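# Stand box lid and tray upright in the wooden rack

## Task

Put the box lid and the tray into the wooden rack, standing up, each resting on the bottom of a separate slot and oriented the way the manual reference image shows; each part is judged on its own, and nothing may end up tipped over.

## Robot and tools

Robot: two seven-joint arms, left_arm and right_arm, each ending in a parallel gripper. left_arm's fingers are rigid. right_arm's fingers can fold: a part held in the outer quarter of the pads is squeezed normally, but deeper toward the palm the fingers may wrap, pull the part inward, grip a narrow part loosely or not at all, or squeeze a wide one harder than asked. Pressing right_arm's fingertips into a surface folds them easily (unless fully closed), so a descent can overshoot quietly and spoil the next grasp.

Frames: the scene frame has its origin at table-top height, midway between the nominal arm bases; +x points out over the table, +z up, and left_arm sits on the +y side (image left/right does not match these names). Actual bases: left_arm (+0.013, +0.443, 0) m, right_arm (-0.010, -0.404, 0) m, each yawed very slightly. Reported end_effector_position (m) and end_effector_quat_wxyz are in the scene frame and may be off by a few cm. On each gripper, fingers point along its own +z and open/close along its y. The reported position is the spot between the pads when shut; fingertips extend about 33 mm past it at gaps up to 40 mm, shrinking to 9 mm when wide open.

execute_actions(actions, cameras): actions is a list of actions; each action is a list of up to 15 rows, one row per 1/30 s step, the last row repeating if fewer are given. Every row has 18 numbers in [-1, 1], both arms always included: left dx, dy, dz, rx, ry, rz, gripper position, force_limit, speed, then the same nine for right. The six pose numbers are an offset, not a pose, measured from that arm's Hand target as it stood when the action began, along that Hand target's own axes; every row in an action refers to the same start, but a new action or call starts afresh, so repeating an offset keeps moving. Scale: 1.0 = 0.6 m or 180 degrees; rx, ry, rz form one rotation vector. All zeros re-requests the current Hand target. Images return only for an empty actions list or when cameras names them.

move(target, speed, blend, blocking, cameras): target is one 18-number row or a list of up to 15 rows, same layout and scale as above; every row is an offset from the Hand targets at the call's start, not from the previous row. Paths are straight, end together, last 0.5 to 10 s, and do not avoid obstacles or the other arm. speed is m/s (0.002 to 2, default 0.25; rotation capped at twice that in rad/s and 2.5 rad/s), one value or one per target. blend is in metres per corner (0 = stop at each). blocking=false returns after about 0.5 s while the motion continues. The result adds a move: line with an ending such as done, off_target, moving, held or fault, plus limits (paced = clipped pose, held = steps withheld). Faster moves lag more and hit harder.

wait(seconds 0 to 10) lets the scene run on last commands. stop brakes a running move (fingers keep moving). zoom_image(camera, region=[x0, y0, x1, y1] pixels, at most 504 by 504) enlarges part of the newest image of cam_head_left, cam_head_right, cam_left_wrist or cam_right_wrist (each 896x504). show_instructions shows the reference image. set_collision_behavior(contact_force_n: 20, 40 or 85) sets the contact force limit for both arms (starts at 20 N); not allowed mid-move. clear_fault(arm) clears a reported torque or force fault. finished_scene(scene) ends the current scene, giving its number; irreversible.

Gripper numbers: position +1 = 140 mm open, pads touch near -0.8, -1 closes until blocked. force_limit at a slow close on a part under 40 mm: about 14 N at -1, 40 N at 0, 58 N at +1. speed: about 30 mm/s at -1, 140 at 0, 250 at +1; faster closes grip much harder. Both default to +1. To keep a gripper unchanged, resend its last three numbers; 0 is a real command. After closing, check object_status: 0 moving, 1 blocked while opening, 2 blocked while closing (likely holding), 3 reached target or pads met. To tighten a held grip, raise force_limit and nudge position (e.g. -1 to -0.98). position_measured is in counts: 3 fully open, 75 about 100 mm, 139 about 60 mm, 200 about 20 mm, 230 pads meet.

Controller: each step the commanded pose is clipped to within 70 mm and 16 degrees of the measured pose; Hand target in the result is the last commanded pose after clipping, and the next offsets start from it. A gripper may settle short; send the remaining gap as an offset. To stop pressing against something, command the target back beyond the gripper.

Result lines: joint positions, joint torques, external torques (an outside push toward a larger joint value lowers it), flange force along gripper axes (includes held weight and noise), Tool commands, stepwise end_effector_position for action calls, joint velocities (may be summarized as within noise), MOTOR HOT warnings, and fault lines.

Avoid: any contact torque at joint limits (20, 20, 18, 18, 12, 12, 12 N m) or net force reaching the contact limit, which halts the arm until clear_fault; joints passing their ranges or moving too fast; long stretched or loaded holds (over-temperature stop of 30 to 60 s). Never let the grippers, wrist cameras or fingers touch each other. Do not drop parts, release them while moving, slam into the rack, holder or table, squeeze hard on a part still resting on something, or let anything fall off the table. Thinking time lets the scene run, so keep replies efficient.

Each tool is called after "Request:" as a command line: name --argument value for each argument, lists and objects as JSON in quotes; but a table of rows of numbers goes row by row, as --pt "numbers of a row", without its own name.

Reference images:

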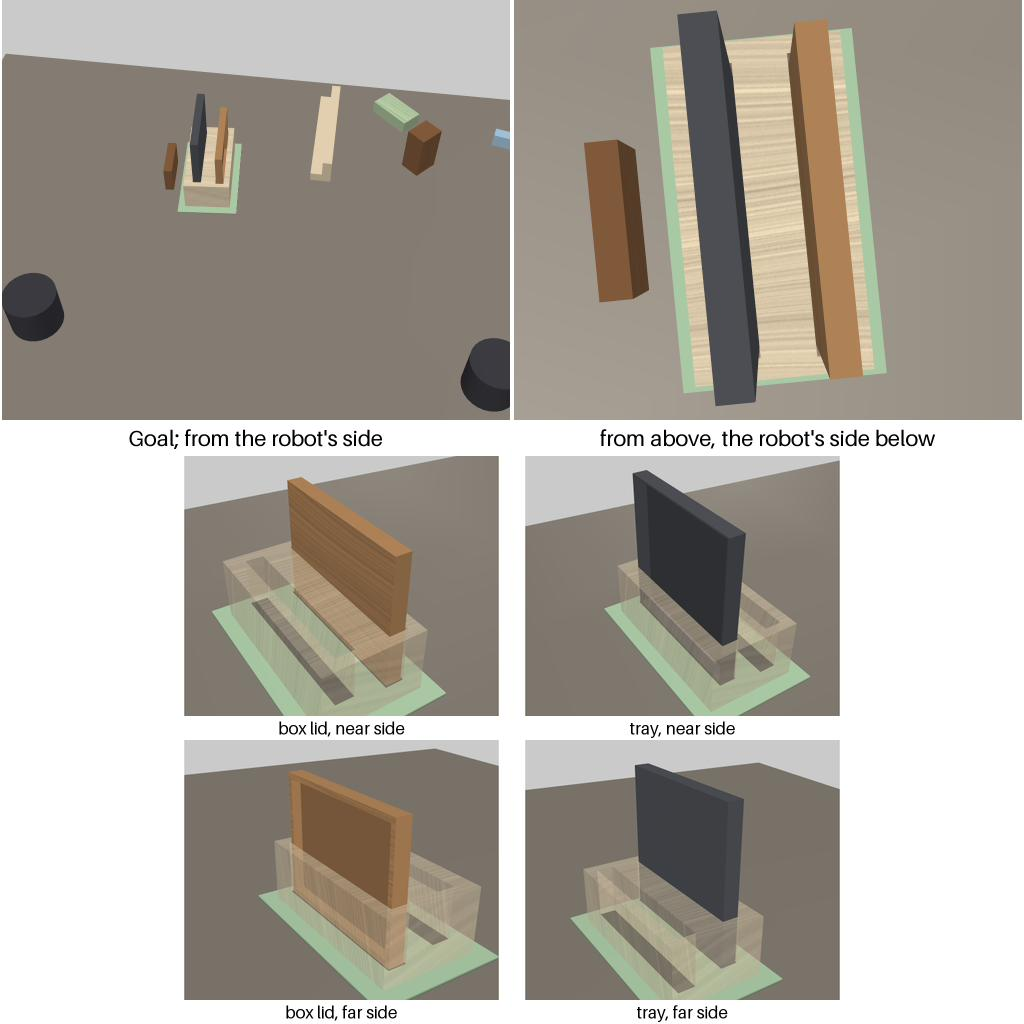

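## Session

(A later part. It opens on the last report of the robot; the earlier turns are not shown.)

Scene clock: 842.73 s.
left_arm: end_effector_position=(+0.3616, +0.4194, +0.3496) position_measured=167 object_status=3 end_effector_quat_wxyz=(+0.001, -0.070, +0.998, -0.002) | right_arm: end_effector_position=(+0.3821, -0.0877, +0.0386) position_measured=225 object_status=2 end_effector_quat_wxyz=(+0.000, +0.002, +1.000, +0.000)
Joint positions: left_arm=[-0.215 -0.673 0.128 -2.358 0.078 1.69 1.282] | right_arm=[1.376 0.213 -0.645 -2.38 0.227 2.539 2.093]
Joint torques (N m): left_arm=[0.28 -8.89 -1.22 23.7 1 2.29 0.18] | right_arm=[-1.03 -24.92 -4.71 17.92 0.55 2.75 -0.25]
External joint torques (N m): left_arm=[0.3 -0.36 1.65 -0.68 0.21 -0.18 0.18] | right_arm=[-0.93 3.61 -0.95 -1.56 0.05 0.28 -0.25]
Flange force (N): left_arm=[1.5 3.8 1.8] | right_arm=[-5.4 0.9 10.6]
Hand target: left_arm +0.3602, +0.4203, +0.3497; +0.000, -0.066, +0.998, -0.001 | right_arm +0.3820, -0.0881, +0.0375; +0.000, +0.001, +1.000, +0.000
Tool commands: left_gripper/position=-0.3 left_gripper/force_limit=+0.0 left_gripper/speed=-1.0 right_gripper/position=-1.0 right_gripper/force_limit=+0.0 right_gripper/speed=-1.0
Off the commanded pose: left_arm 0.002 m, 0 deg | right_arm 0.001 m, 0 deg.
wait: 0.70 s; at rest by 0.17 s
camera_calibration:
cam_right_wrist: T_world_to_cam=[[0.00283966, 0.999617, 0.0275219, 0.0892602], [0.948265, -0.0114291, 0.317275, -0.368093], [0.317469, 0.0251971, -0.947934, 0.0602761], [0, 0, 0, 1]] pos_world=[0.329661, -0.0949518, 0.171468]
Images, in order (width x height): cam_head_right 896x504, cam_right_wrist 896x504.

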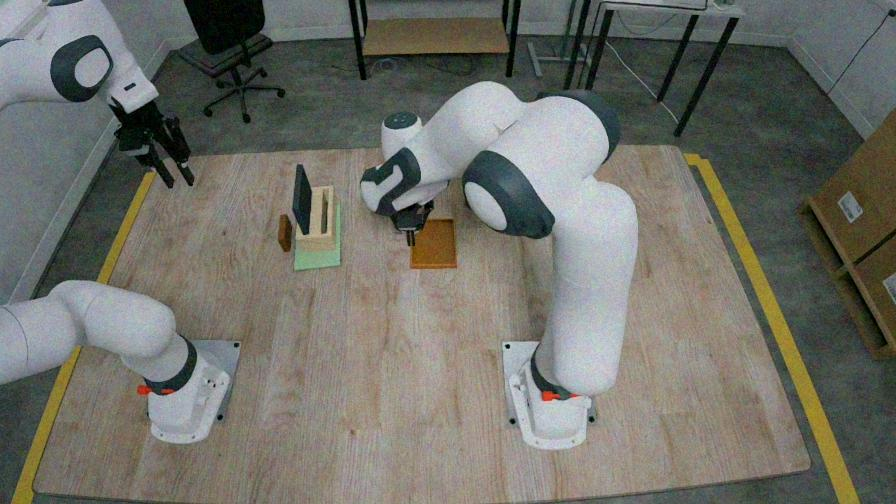

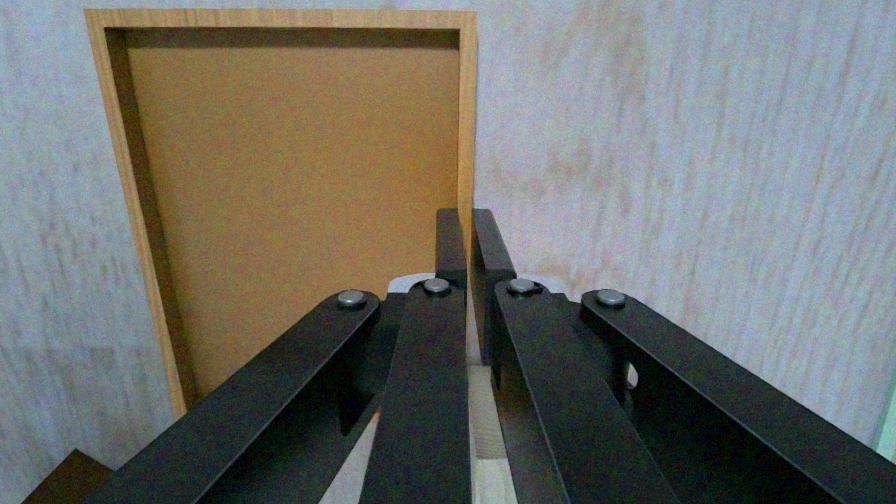

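Request:
move --pt "0 0 0 0 0 0 -0.3 0 -1 0 0 -0.052 -0.0833 0 0 -1 0 -1" --pt "0 0 0 0 0 0 -0.3 0 -1 0 0 -0.0928 -0.1667 0 0 -1 0 -1" --pt "0 0 0 0 0 0 -0.3 0 -1 0 0 -0.1233 -0.25 0 0 -1 0 -1" --pt "0 0 0 0 0 0 -0.3 0 -1 0 0 -0.1412 -0.3333 0 0 -1 0 -1" --speed 0.12 --blend '[0.005,0.005,0.005,0]' --cameras '["cam_head_left","cam_head_right","cam_right_wrist"]'

Scene clock: 857.17 s.
left_arm: end_effector_position=(+0.3616, +0.4194, +0.3496) position_measured=167 object_status=3 end_effector_quat_wxyz=(+0.001, -0.070, +0.998, -0.002) | right_arm: end_effector_position=(+0.3812, -0.0887, +0.1212) position_measured=225 object_status=2 end_effector_quat_wxyz=(-0.002, +0.003, +0.867, +0.498)
Joint positions: left_arm=[-0.215 -0.673 0.128 -2.358 0.078 1.69 1.282] | right_arm=[1.118 0.074 -0.863 -2.6 1.513 2.084 0.581]
Joint velocities: left_arm=[within noise] | right_arm=[0 0 0.001 0 0.001 0 -0.005]
Joint torques (N m): left_arm=[0.34 -8.99 -1.2 23.75 1 2.29 0.15] | right_arm=[-0.92 -17.6 -2.83 17.91 0.93 -1 -0.16]
External joint torques (N m): left_arm=[0.35 -0.43 1.66 -0.68 0.22 -0.18 0.15] | right_arm=[-0.83 1.7 -1.32 0.19 0.39 -0.39 -0.25]
Flange force (N): left_arm=[1.7 3.9 1.8] | right_arm=[-8.3 -9.8 4.3]
Hand target: left_arm +0.3602, +0.4203, +0.3497; +0.000, -0.066, +0.998, -0.001 | right_arm +0.3821, -0.0881, +0.1222; +0.000, +0.001, +0.866, +0.500
Off the commanded pose: left_arm 0.002 m, 0 deg | right_arm 0.001 m, 0 deg.
move: done
camera_calibration:
cam_right_wrist: T_world_to_cam=[[0.00494104, 0.480233, 0.877127, -0.0617886], [0.948045, -0.281268, 0.148656, -0.396875], [0.318098, 0.830821, -0.456672, 0.150573], [0, 0, 0, 1]] pos_world=[0.328664, -0.207054, 0.181957]
Images, in order (width x height): cam_head_left 896x504, cam_head_right 896x504, cam_right_wrist 896x504.

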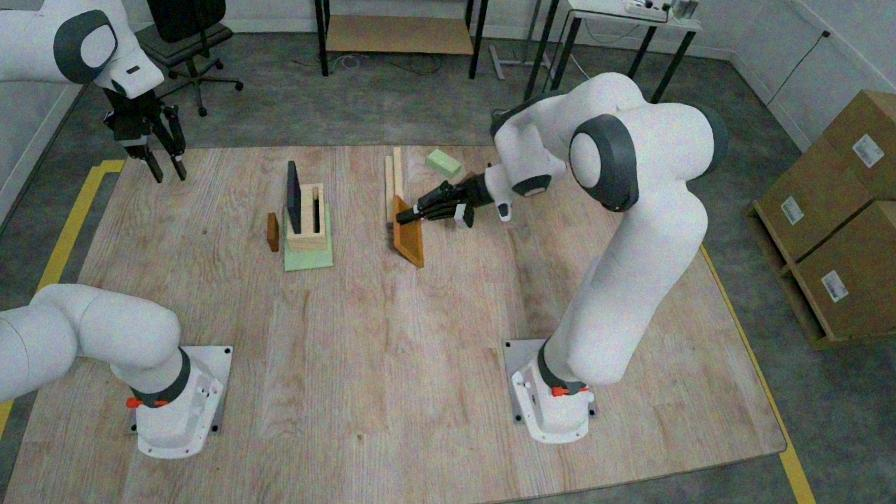

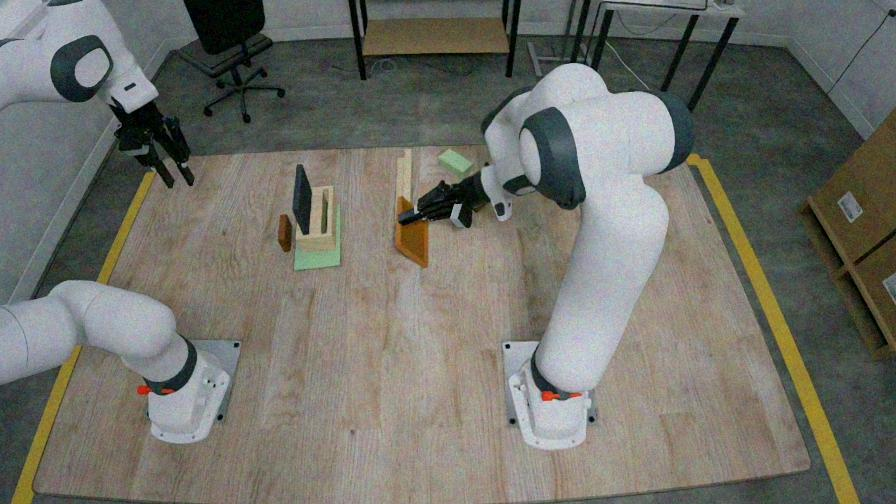

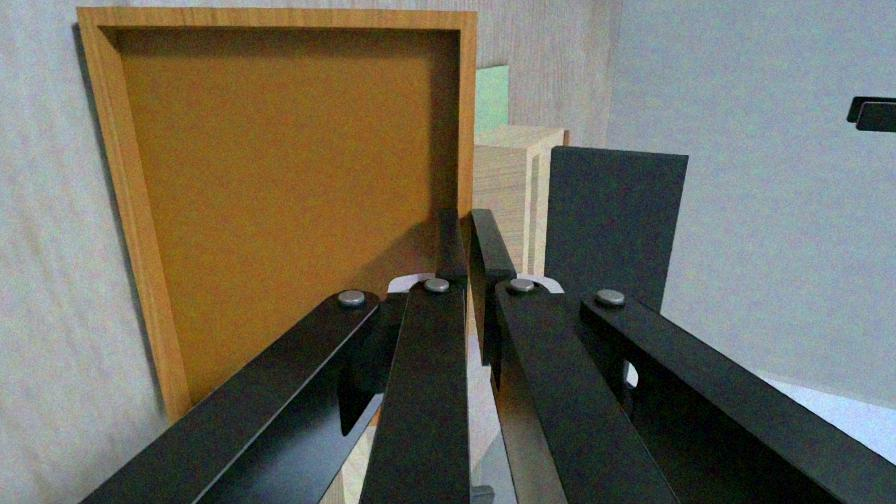

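Request:
move --pt "0 0 0 0 0 0 -0.3 0 -1 0 0.13 -0.075 -0.1662 0.0472 -0.0126 -1 0 -1" --pt "0 0 0 0 0 0 -0.3 0 -1 -0.135 0.2933 0.2187 -0.1662 0.0472 -0.0126 -1 0 -1" --speed '[0.12,0.15]' --blend '[0.01,0]' --cameras '["cam_head_left","cam_head_right","cam_right_wrist"]'

Request:
zoom_image --camera "cam_head_left" --region '[280, 180, 360, 260]'

Request:
zoom_image --camera "cam_head_right" --region '[280, 180, 360, 260]'

Scene clock: 878.73 s.
left_arm: end_effector_position=(+0.3616, +0.4194, +0.3496) position_measured=167 object_status=3 end_effector_quat_wxyz=(+0.001, -0.070, +0.998, -0.002) | right_arm: end_effector_position=(+0.4618, +0.1131, +0.2088) position_measured=225 object_status=2 end_effector_quat_wxyz=(-0.052, -0.057, +0.705, +0.705)
Joint positions: left_arm=[-0.215 -0.673 0.128 -2.358 0.078 1.69 1.282] | right_arm=[0.883 0.607 -0.504 -2.034 1.945 1.488 0.609]
Joint velocities: left_arm=[within noise] | right_arm=[0 0 0 0.001 0 -0.001 0.007]
Joint torques (N m): left_arm=[0.37 -8.99 -1.13 23.67 1 2.31 0.16] | right_arm=[-1.04 -40.07 -9.08 18.82 2.17 -2.15 0.35]
External joint torques (N m): left_arm=[0.38 -0.4 1.74 -0.75 0.22 -0.17 0.16] | right_arm=[-1.03 2.2 -1.33 0.26 0.5 0 0.25]
Flange force (N): left_arm=[1.7 4.0 2.1] | right_arm=[-7.0 -5.2 -0.6]
Hand target: left_arm +0.3602, +0.4203, +0.3497; +0.000, -0.066, +0.998, -0.001 | right_arm +0.4634, +0.1135, +0.2089; -0.053, -0.053, +0.705, +0.705
Off the commanded pose: left_arm 0.002 m, 0 deg | right_arm 0.002 m, 0 deg.
move: done
camera_calibration:
cam_right_wrist: T_world_to_cam=[[-0.00435163, -0.0265999, 0.999637, -0.199912], [0.985622, -0.168968, -0.000205529, -0.428501], [0.168912, 0.985263, 0.0269527, -0.0523058], [0, 0, 0, 1]] pos_world=[0.430305, -0.0261854, 0.201161]
Images, in order (width x height): cam_head_left 896x504, cam_head_right 896x504, cam_right_wrist 896x504.

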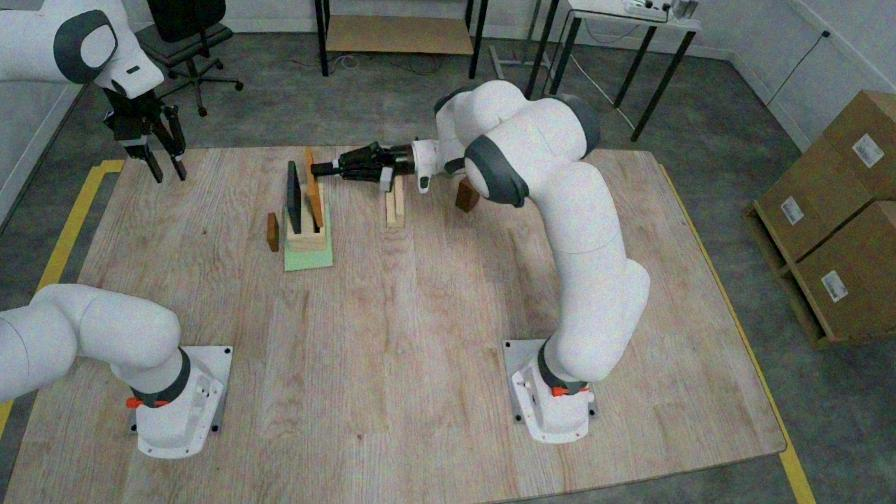

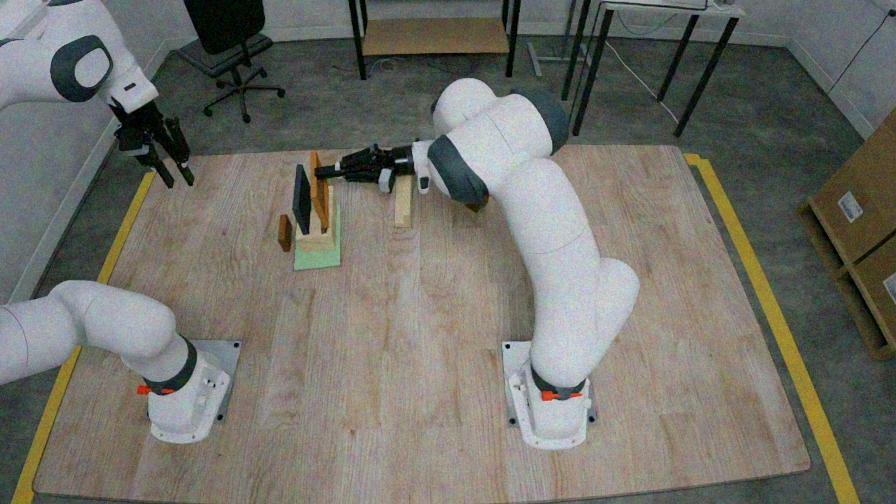

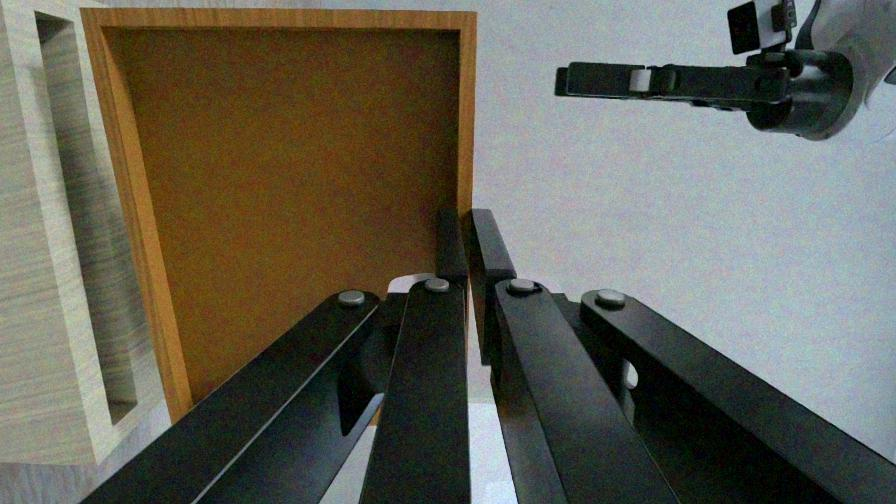

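Scaled by 6.300 from the camera's 896x504 image, which has a finer 1280x720 frame.

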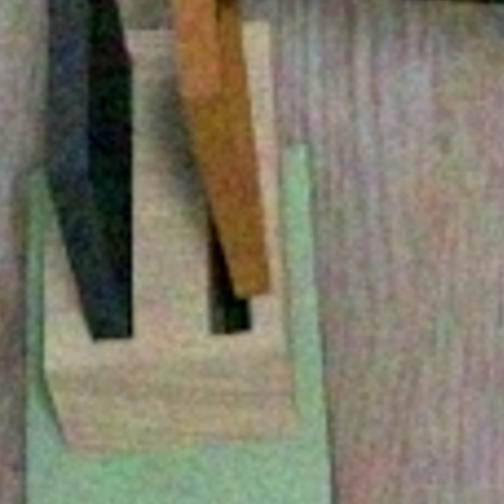

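Scaled by 6.300 from the camera's 896x504 image, which has a finer 1280x720 frame.

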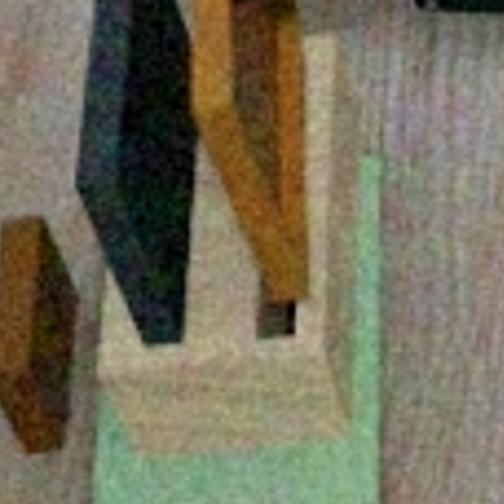

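Request:
move --pt "0 0 0 0 0 0 -0.3 0 -1 -0.0058 0 0.016 0 0 0 -1 0 -1" --pt "0 0 0 0 0 0 -0.3 0 -1 -0.0058 -0.03 0.016 0 0 0 -1 0 -1" --speed '[0.05,0.05]' --blend '[0.002,0]' --cameras '["cam_head_left","cam_head_right","cam_right_wrist"]'

Request:
zoom_image --camera "cam_head_left" --region '[300, 205, 340, 245]'

Request:
zoom_image --camera "cam_head_right" --region '[305, 205, 345, 245]'

Scene clock: 892.23 s.
left_arm: end_effector_position=(+0.3616, +0.4194, +0.3496) position_measured=167 object_status=3 end_effector_quat_wxyz=(+0.001, -0.070, +0.998, -0.002) | right_arm: end_effector_position=(+0.4650, +0.1226, +0.1882) position_measured=225 object_status=2 end_effector_quat_wxyz=(-0.056, -0.050, +0.708, +0.702)
Joint positions: left_arm=[-0.215 -0.673 0.128 -2.358 0.078 1.69 1.282] | right_arm=[0.878 0.659 -0.483 -1.999 1.97 1.496 0.611]
Joint velocities: left_arm=[within noise] | right_arm=[-0.003 0.001 0.003 0.004 0.003 -0.001 -0.005]
Joint torques (N m): left_arm=[0.39 -8.97 -1.19 23.64 0.99 2.3 0.23] | right_arm=[-1.05 -41.78 -10 18.05 2.1 -2.57 -0.19]
External joint torques (N m): left_arm=[0.39 -0.41 1.67 -0.76 0.21 -0.17 0.23] | right_arm=[-1.18 1.73 -2.08 -0.17 0.48 -0.42 -0.29]
Flange force (N): left_arm=[1.8 4.0 2.1] | right_arm=[-3.8 -4.3 -2.7]
Hand target: left_arm +0.3602, +0.4203, +0.3497; +0.000, -0.066, +0.998, -0.001 | right_arm +0.4654, +0.1235, +0.1909; -0.053, -0.053, +0.705, +0.705
Off the commanded pose: left_arm 0.002 m, 0 deg | right_arm 0.003 m, 1 deg.
move: done
camera_calibration:
cam_right_wrist: T_world_to_cam=[[0.0096304, -0.0177437, 0.999796, -0.186663], [0.9849, -0.17267, -0.0125513, -0.426883], [0.172857, 0.98482, 0.0158129, -0.0612736], [0, 0, 0, 1]] pos_world=[0.432826, -0.0166785, 0.182236]
Images, in order (width x height): cam_head_left 896x504, cam_head_right 896x504, cam_right_wrist 896x504.

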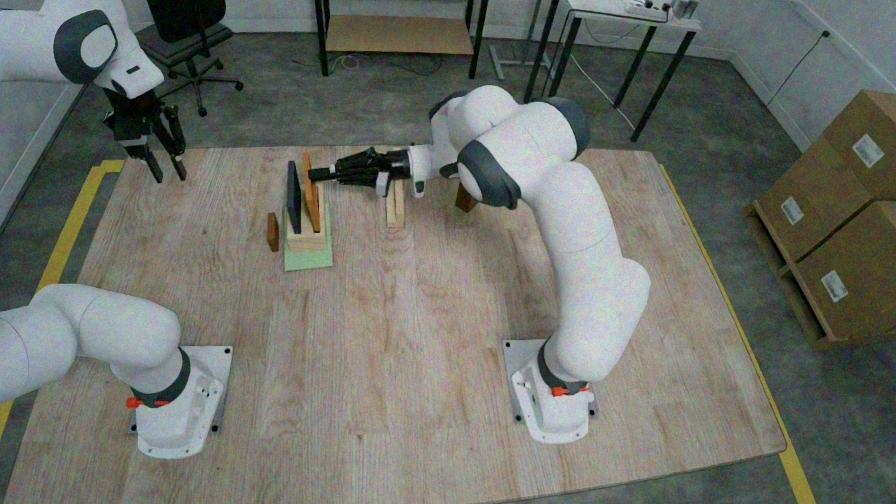

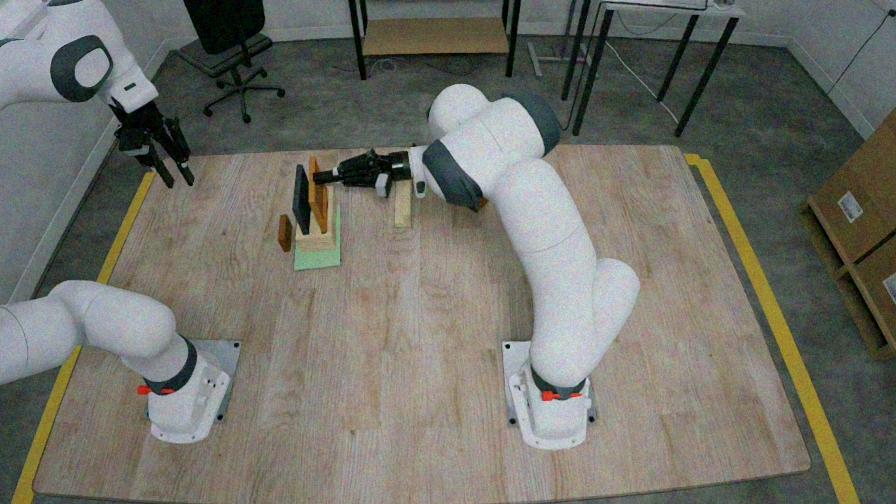

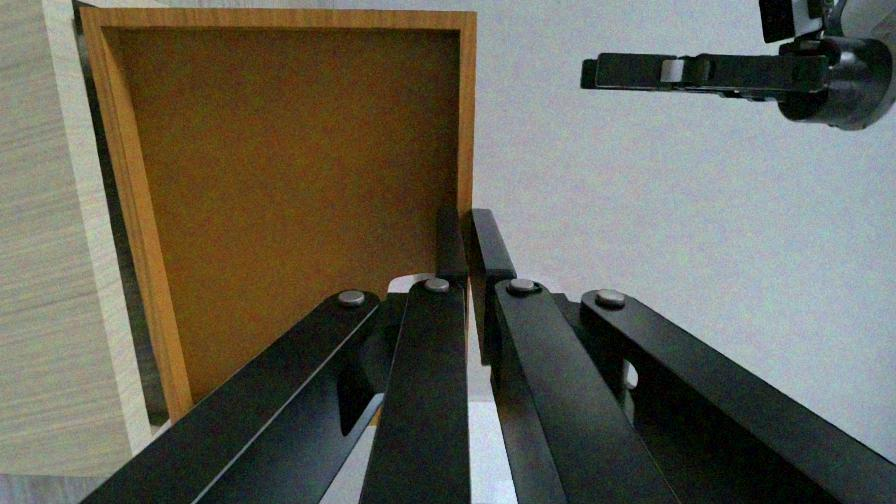

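Scaled by 12.600 from the camera's 896x504 image, which has a finer 1280x720 frame.

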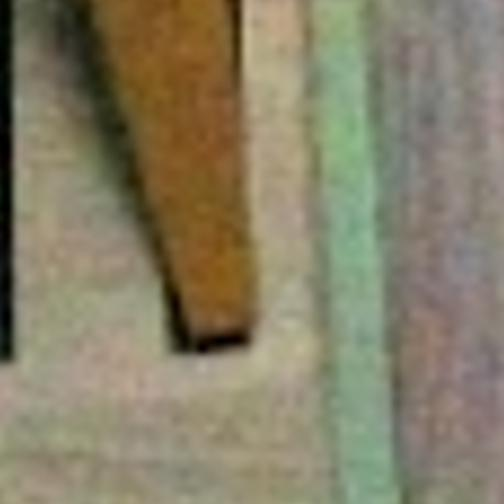

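Scaled by 12.600 from the camera's 896x504 image, which has a finer 1280x720 frame.

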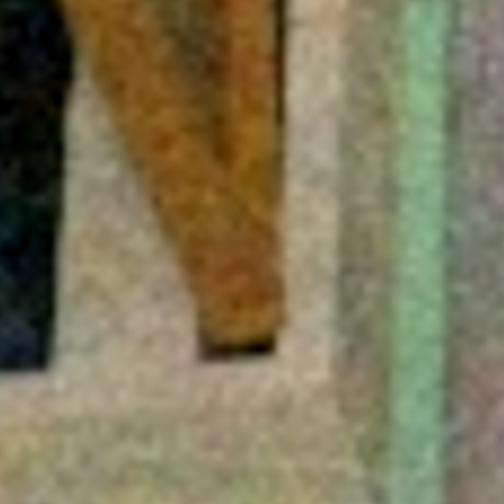

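Request:
move --pt "0 0 0 0 0 0 -0.3 0 -1 0.0 0 0.0037 0 0 0 -1 0 -1" --pt "0 0 0 0 0 0 -0.3 0 -1 0.0 -0.0175 0.0037 0 0 0 -1 0 -1" --speed '[0.03,0.04]' --blend '[0.0,0]' --cameras '["cam_head_left","cam_head_right","cam_right_wrist"]'

Request:
zoom_image --camera "cam_head_left" --region '[300, 205, 340, 245]'

Request:
zoom_image --camera "cam_head_right" --region '[305, 205, 345, 245]'

Scene clock: 899.00 s.
left_arm: end_effector_position=(+0.3616, +0.4194, +0.3496) position_measured=167 object_status=3 end_effector_quat_wxyz=(+0.001, -0.070, +0.998, -0.002) | right_arm: end_effector_position=(+0.4648, +0.1263, +0.1840) position_measured=225 object_status=2 end_effector_quat_wxyz=(-0.056, -0.052, +0.705, +0.705)
Joint positions: left_arm=[-0.215 -0.673 0.128 -2.358 0.078 1.69 1.282] | right_arm=[0.873 0.679 -0.474 -1.986 1.982 1.487 0.601]
Joint velocities: left_arm=[within noise] | right_arm=[-0.001 0.003 0.001 -0.001 0.001 -0.002 -0.005]
Joint torques (N m): left_arm=[0.35 -8.99 -1.24 23.77 1 2.27 0.13] | right_arm=[-0.82 -40.01 -9.76 17.34 1.68 -1.75 -0.18]
External joint torques (N m): left_arm=[0.39 -0.48 1.64 -0.6 0.23 -0.2 0.13] | right_arm=[-0.63 3.83 -1.57 -0.67 0.05 0.4 -0.28]
Flange force (N): left_arm=[1.8 3.9 1.6] | right_arm=[-5.6 -7.8 -0.9]
Hand target: left_arm +0.3602, +0.4203, +0.3497; +0.000, -0.066, +0.998, -0.001 | right_arm +0.4650, +0.1257, +0.1804; -0.053, -0.053, +0.705, +0.705
Off the commanded pose: left_arm 0.002 m, 0 deg | right_arm 0.004 m, 0 deg.
move: off_target (right_arm)
camera_calibration:
cam_right_wrist: T_world_to_cam=[[0.00812652, -0.0282108, 0.999569, -0.180358], [0.985337, -0.170136, -0.0128125, -0.42662], [0.170424, 0.985017, 0.0264145, -0.0656665], [0, 0, 0, 1]] pos_world=[0.433022, -0.0129888, 0.176548]
Images, in order (width x height): cam_head_left 896x504, cam_head_right 896x504, cam_right_wrist 896x504.

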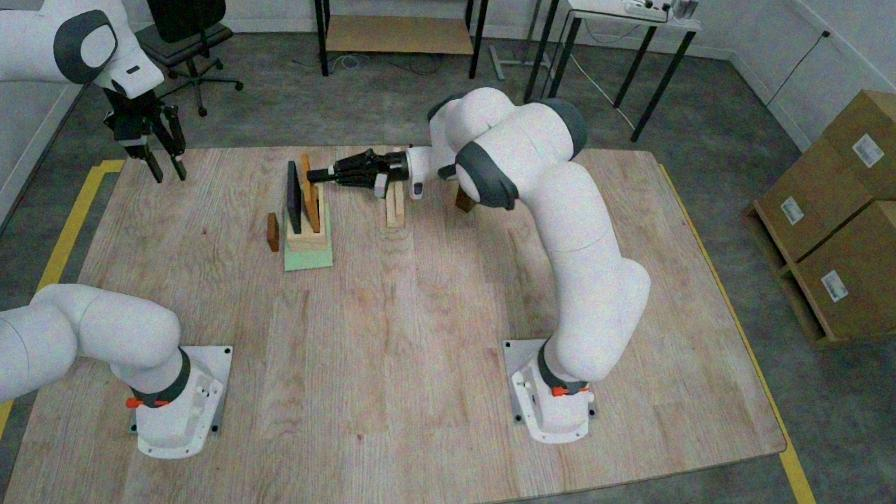

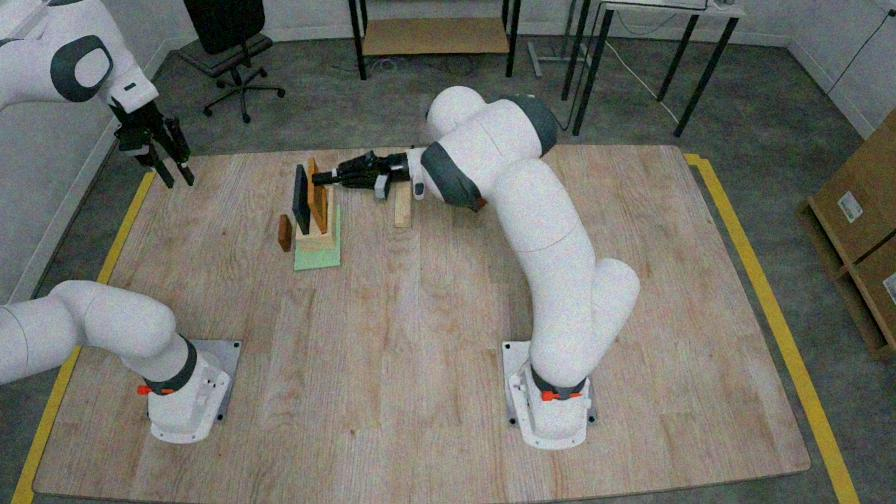

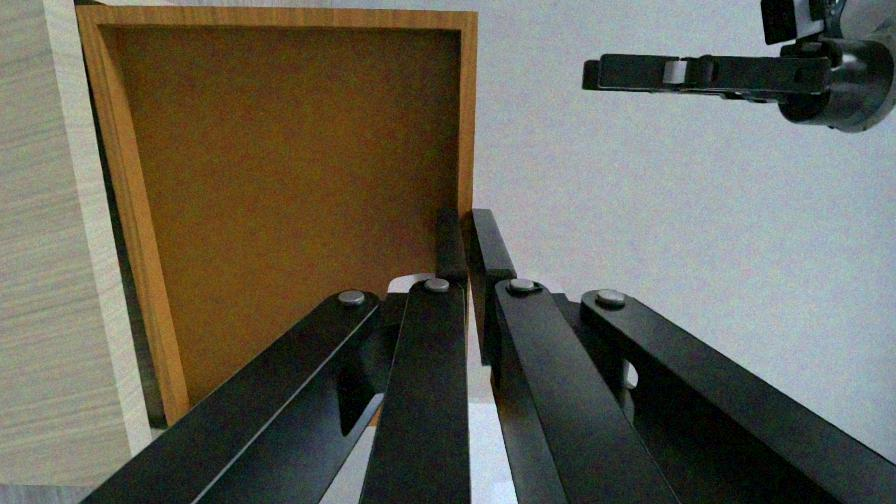

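Scaled by 12.600 from the camera's 896x504 image, which has a finer 1280x720 frame.

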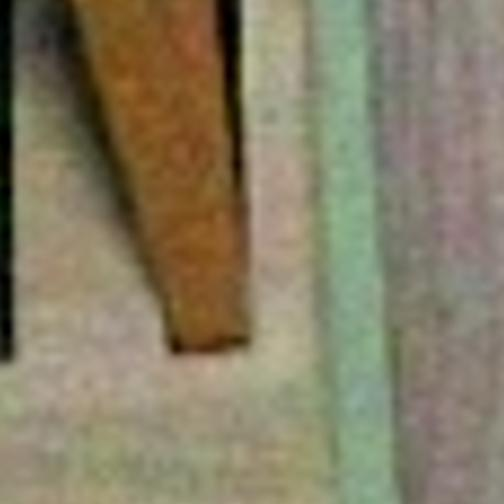

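Scaled by 12.600 from the camera's 896x504 image, which has a finer 1280x720 frame.

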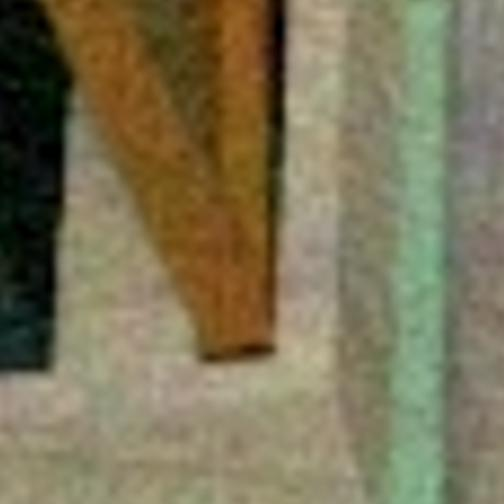

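Request:
move --pt "0 0 0 0 0 0 -0.3 0 -1 0 0.012 0 0 0 0 -1 0 -1" --pt "0 0 0 0 0 0 -0.3 0 -1 0.0018 0.012 -0.0055 0 -0.0111 0 -1 0 -1" --pt "0 0 0 0 0 0 -0.3 0 -1 0.0018 -0.001 -0.0055 0 -0.0111 0 -1 0 -1" --speed '[0.05,0.03,0.03]' --blend '[0.001,0.001,0]' --cameras '["cam_head_left","cam_head_right"]'

Request:
zoom_image --camera "cam_head_left" --region '[295, 175, 345, 245]'

Request:
zoom_image --camera "cam_head_right" --region '[300, 175, 350, 245]'

Scene clock: 909.13 s.
left_arm: end_effector_position=(+0.3616, +0.4194, +0.3496) position_measured=167 object_status=3 end_effector_quat_wxyz=(+0.001, -0.070, +0.998, -0.002) | right_arm: end_effector_position=(+0.4636, +0.1216, +0.1787) position_measured=225 object_status=2 end_effector_quat_wxyz=(-0.044, -0.038, +0.708, +0.704)
Joint positions: left_arm=[-0.215 -0.673 0.128 -2.358 0.078 1.69 1.282] | right_arm=[0.884 0.66 -0.476 -2.031 2.006 1.507 0.581]
Joint velocities: left_arm=[within noise] | right_arm=[0 -0.001 0.001 0 0 0.001 -0.006]
Joint torques (N m): left_arm=[0.33 -9.01 -1.26 23.74 0.99 2.29 0.15] | right_arm=[-0.6 -40.94 -9.64 18.06 2.06 -2.43 -0.11]
External joint torques (N m): left_arm=[0.36 -0.41 1.62 -0.71 0.21 -0.19 0.15] | right_arm=[-0.38 2.03 -1.54 0.35 0.53 -0.27 -0.21]
Flange force (N): left_arm=[1.8 3.8 1.9] | right_arm=[-5.4 -5.2 -0.4]
Hand target: left_arm +0.3602, +0.4203, +0.3497; +0.000, -0.066, +0.998, -0.001 | right_arm +0.4645, +0.1222, +0.1798; -0.041, -0.041, +0.706, +0.706
Off the commanded pose: left_arm 0.002 m, 0 deg | right_arm 0.002 m, 1 deg.
move: done
Images, in order (width x height): cam_head_left 896x504, cam_head_right 896x504.

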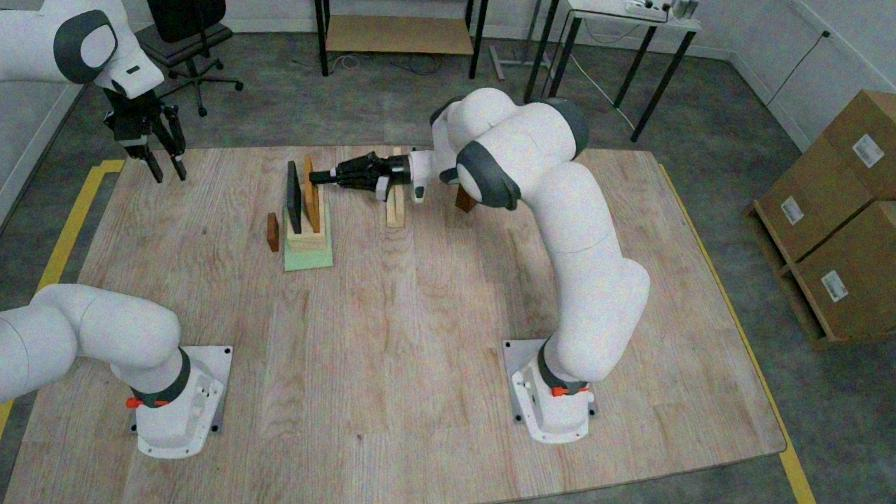

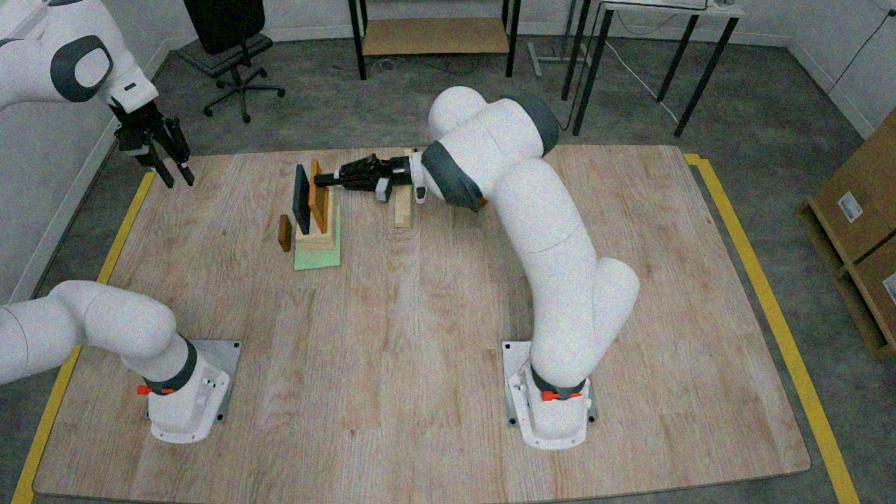

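Scaled by 7.200 from the camera's 896x504 image, which has a finer 1280x720 frame.

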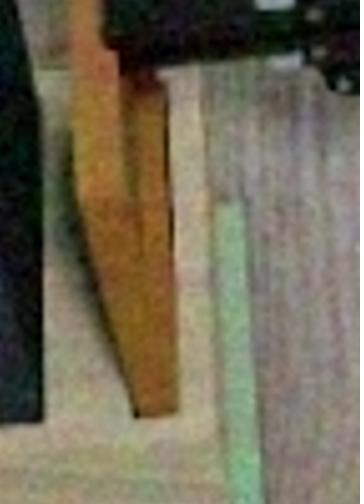

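Scaled by 7.200 from the camera's 896x504 image, which has a finer 1280x720 frame.

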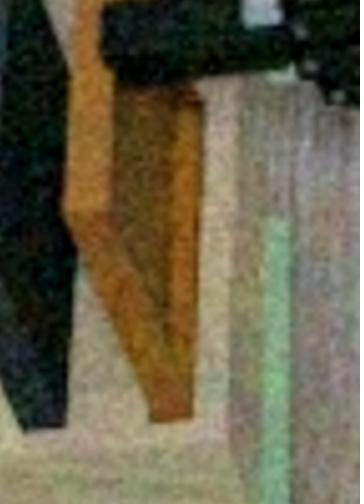

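Request:
move --pt "0 0 0 0 0 0 -0.3 0 -1 0 -0.04 0 0 0 0 -1 0 -1" --speed 0.05

Scene clock: 914.03 s.
left_arm: end_effector_position=(+0.3616, +0.4194, +0.3496) position_measured=167 object_status=3 end_effector_quat_wxyz=(+0.001, -0.070, +0.998, -0.002) | right_arm: end_effector_position=(+0.4640, +0.1214, +0.1535) position_measured=225 object_status=2 end_effector_quat_wxyz=(-0.044, -0.038, +0.709, +0.703)
Joint positions: left_arm=[-0.215 -0.673 0.128 -2.358 0.078 1.69 1.282] | right_arm=[0.869 0.717 -0.461 -2.007 2.021 1.494 0.554]
Joint velocities: left_arm=[within noise] | right_arm=[0 0 0 0 0.001 0 -0.007]
Joint torques (N m): left_arm=[0.29 -8.97 -1.18 23.61 1 2.28 0.16] | right_arm=[-1.06 -41.95 -9.69 17.46 2 -2.73 -0.17]
External joint torques (N m): left_arm=[0.3 -0.31 1.7 -0.88 0.22 -0.21 0.17] | right_arm=[-1.02 1.8 -1.47 0.45 0.52 -0.53 -0.27]
Flange force (N): left_arm=[1.8 3.9 2.3] | right_arm=[-5.6 -5.5 -1.4]
Hand target: left_arm +0.3602, +0.4203, +0.3497; +0.000, -0.066, +0.998, -0.001 | right_arm +0.4645, +0.1222, +0.1558; -0.041, -0.041, +0.706, +0.706
Off the commanded pose: left_arm 0.002 m, 0 deg | right_arm 0.002 m, 1 deg.
move: done

Request:
move --pt "0 0 0 0 0 0 -0.3 0 -1 0 -0.024 0 0 0 0 -1 0 -1" --pt "0 0 0 0 0 0 -0.3 0 -1 0 -0.0335 0 0 0 0 -1 0 -1" --speed '[0.05,0.015]' --blend '[0.001,0]' --cameras '["cam_head_left","cam_head_right","cam_right_wrist"]'

Request:
zoom_image --camera "cam_head_left" --region '[280, 150, 370, 250]'

Scene clock: 918.70 s.
left_arm: end_effector_position=(+0.3616, +0.4194, +0.3496) position_measured=167 object_status=3 end_effector_quat_wxyz=(+0.001, -0.070, +0.998, -0.002) | right_arm: end_effector_position=(+0.4643, +0.1213, +0.1338) position_measured=225 object_status=2 end_effector_quat_wxyz=(-0.044, -0.038, +0.709, +0.703)
Joint positions: left_arm=[-0.215 -0.673 0.128 -2.358 0.078 1.69 1.282] | right_arm=[0.856 0.764 -0.446 -1.985 2.033 1.482 0.532]
Joint velocities: left_arm=[within noise] | right_arm=[-0.001 0 0 0 0 -0.001 -0.005]
Joint torques (N m): left_arm=[0.31 -8.92 -1.17 23.65 0.99 2.29 0.11] | right_arm=[-0.9 -42.5 -9.85 17 1.88 -2.75 -0.14]
External joint torques (N m): left_arm=[0.31 -0.34 1.66 -0.75 0.21 -0.18 0.11] | right_arm=[-0.77 2.07 -1.39 0.45 0.42 -0.51 -0.24]
Flange force (N): left_arm=[1.7 3.7 2.0] | right_arm=[-5.8 -6.0 -1.2]
Hand target: left_arm +0.3602, +0.4203, +0.3497; +0.000, -0.066, +0.998, -0.001 | right_arm +0.4645, +0.1222, +0.1357; -0.041, -0.041, +0.706, +0.706
Off the commanded pose: left_arm 0.002 m, 0 deg | right_arm 0.002 m, 1 deg.
move: done
camera_calibration:
cam_right_wrist: T_world_to_cam=[[0.00872969, -0.0188284, 0.999785, -0.131854], [0.978251, -0.207049, -0.0124409, -0.41984], [0.207239, 0.978149, 0.0166115, -0.0743146], [0, 0, 0, 1]] pos_world=[0.427261, -0.0167195, 0.127837]
Images, in order (width x height): cam_head_left 896x504, cam_head_right 896x504, cam_right_wrist 896x504.

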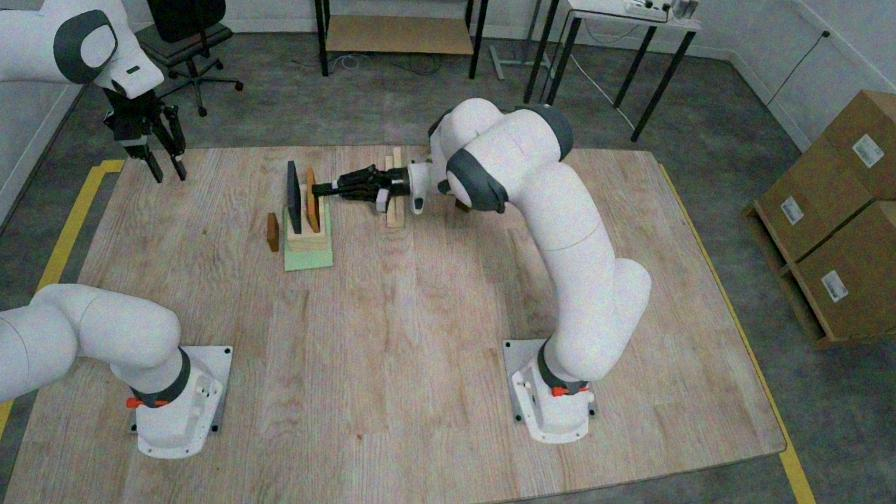

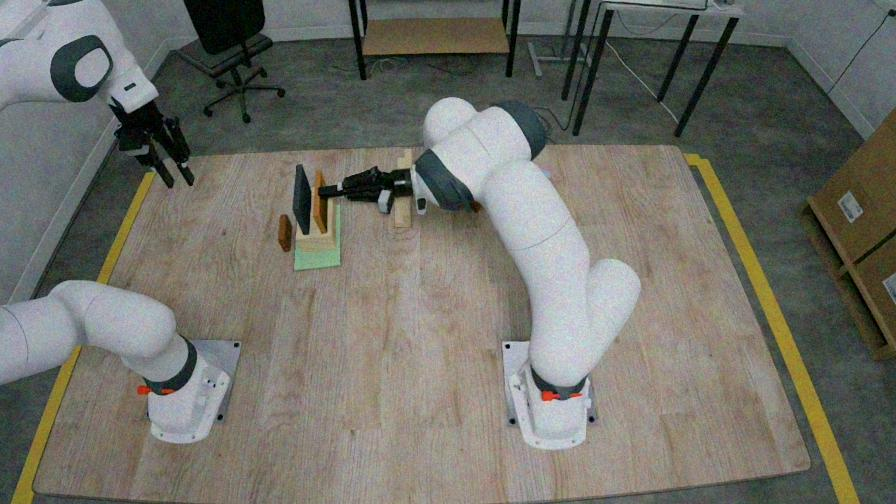

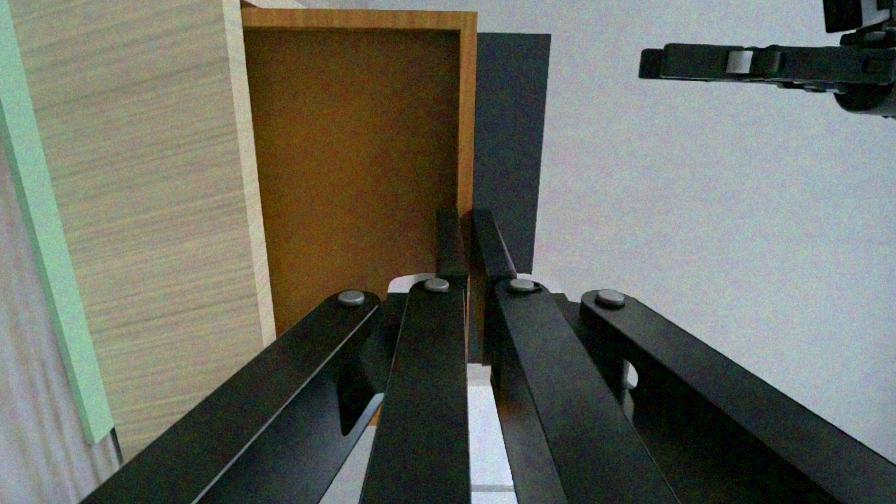

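Scaled by 5.040 from the camera's 896x504 image, which has a finer 1280x720 frame.

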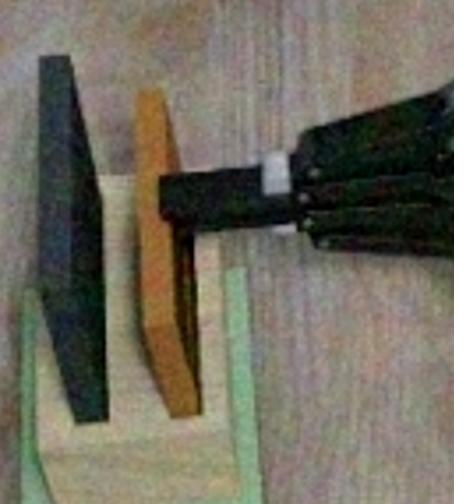

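Request:
execute_actions --actions '[[[0,0,0,0,0,0,-0.3,0,-1,0,-0.0025,0,0,0,0,-1,0,-1],[0,0,0,0,0,0,-0.3,0,-1,0,-0.005,0,0,0,0,-1,0,-1]],[[0,0,0,0,0,0,-0.3,0,-1,0,-0.0025,0,0,0,0,-1,0,-1],[0,0,0,0,0,0,-0.3,0,-1,0,-0.005,0,0,0,0,-1,0,-1]]]'

Scene clock: 923.60 s.
left_arm: end_effector_position=(+0.3616, +0.4194, +0.3496) position_measured=167 object_status=3 end_effector_quat_wxyz=(+0.001, -0.070, +0.998, -0.002) | right_arm: end_effector_position=(+0.4660, +0.1230, +0.1345) position_measured=225 object_status=2 end_effector_quat_wxyz=(-0.041, -0.041, +0.707, +0.705)
Joint positions: left_arm=[-0.215 -0.673 0.128 -2.358 0.078 1.69 1.282] | right_arm=[0.851 0.769 -0.442 -1.974 2.033 1.481 0.527]
Joint torques (N m): left_arm=[0.33 -8.93 -1.19 23.63 1.01 2.3 0.16] | right_arm=[-1.92 -38.09 -8.13 15.14 2.33 -3.21 -0.34]
External joint torques (N m): left_arm=[0.3 -0.35 1.61 -0.78 0.22 -0.17 0.16] | right_arm=[-2 6.85 0.12 -1.59 0.85 -0.94 -0.44]
External joint torques at the end of the 1st action: left_arm=[0.36 -0.3 1.68 -0.84 0.21 -0.2 0.14] | right_arm=[-1.48 3.99 -0.62 0.1 0.66 -0.71 -0.41]
Flange force (N): left_arm=[1.7 3.7 2.1] | right_arm=[-8.3 -17.5 -1.9]
Flange force at the end of the 1st action (N): left_arm=[1.7 3.8 2.2] | right_arm=[-8.4 -11.6 -1.0]
Hand target: left_arm +0.3602, +0.4203, +0.3497; +0.000, -0.066, +0.998, -0.001 | right_arm +0.4645, +0.1222, +0.1297; -0.041, -0.041, +0.706, +0.706
Off the commanded pose: left_arm 0.002 m, 0 deg | right_arm 0.005 m, 0 deg.
Step readings (end_effector_position of left_arm | right_arm; steps 1 to 15: 1st action; 16 to 30: 2nd action):
0: (+0.3616, +0.4194, +0.3496) | (+0.4642, +0.1213, +0.1338)
1: (+0.3616, +0.4194, +0.3496) | (+0.4642, +0.1213, +0.1338)
2: (+0.3616, +0.4194, +0.3496) | (+0.4643, +0.1214, +0.1337)
4: (+0.3616, +0.4194, +0.3496) | (+0.4645, +0.1218, +0.1335)
8: (+0.3616, +0.4194, +0.3496) | (+0.4647, +0.1221, +0.1337)
15: (+0.3616, +0.4194, +0.3496) | (+0.4648, +0.1222, +0.1339)
16: (+0.3616, +0.4194, +0.3496) | (+0.4648, +0.1222, +0.1339)
17: (+0.3616, +0.4194, +0.3496) | (+0.4650, +0.1223, +0.1339)
19: (+0.3616, +0.4194, +0.3496) | (+0.4654, +0.1226, +0.1340)
23: (+0.3616, +0.4194, +0.3496) | (+0.4658, +0.1228, +0.1342)
30: (+0.3616, +0.4194, +0.3496) | (+0.4660, +0.1230, +0.1345)


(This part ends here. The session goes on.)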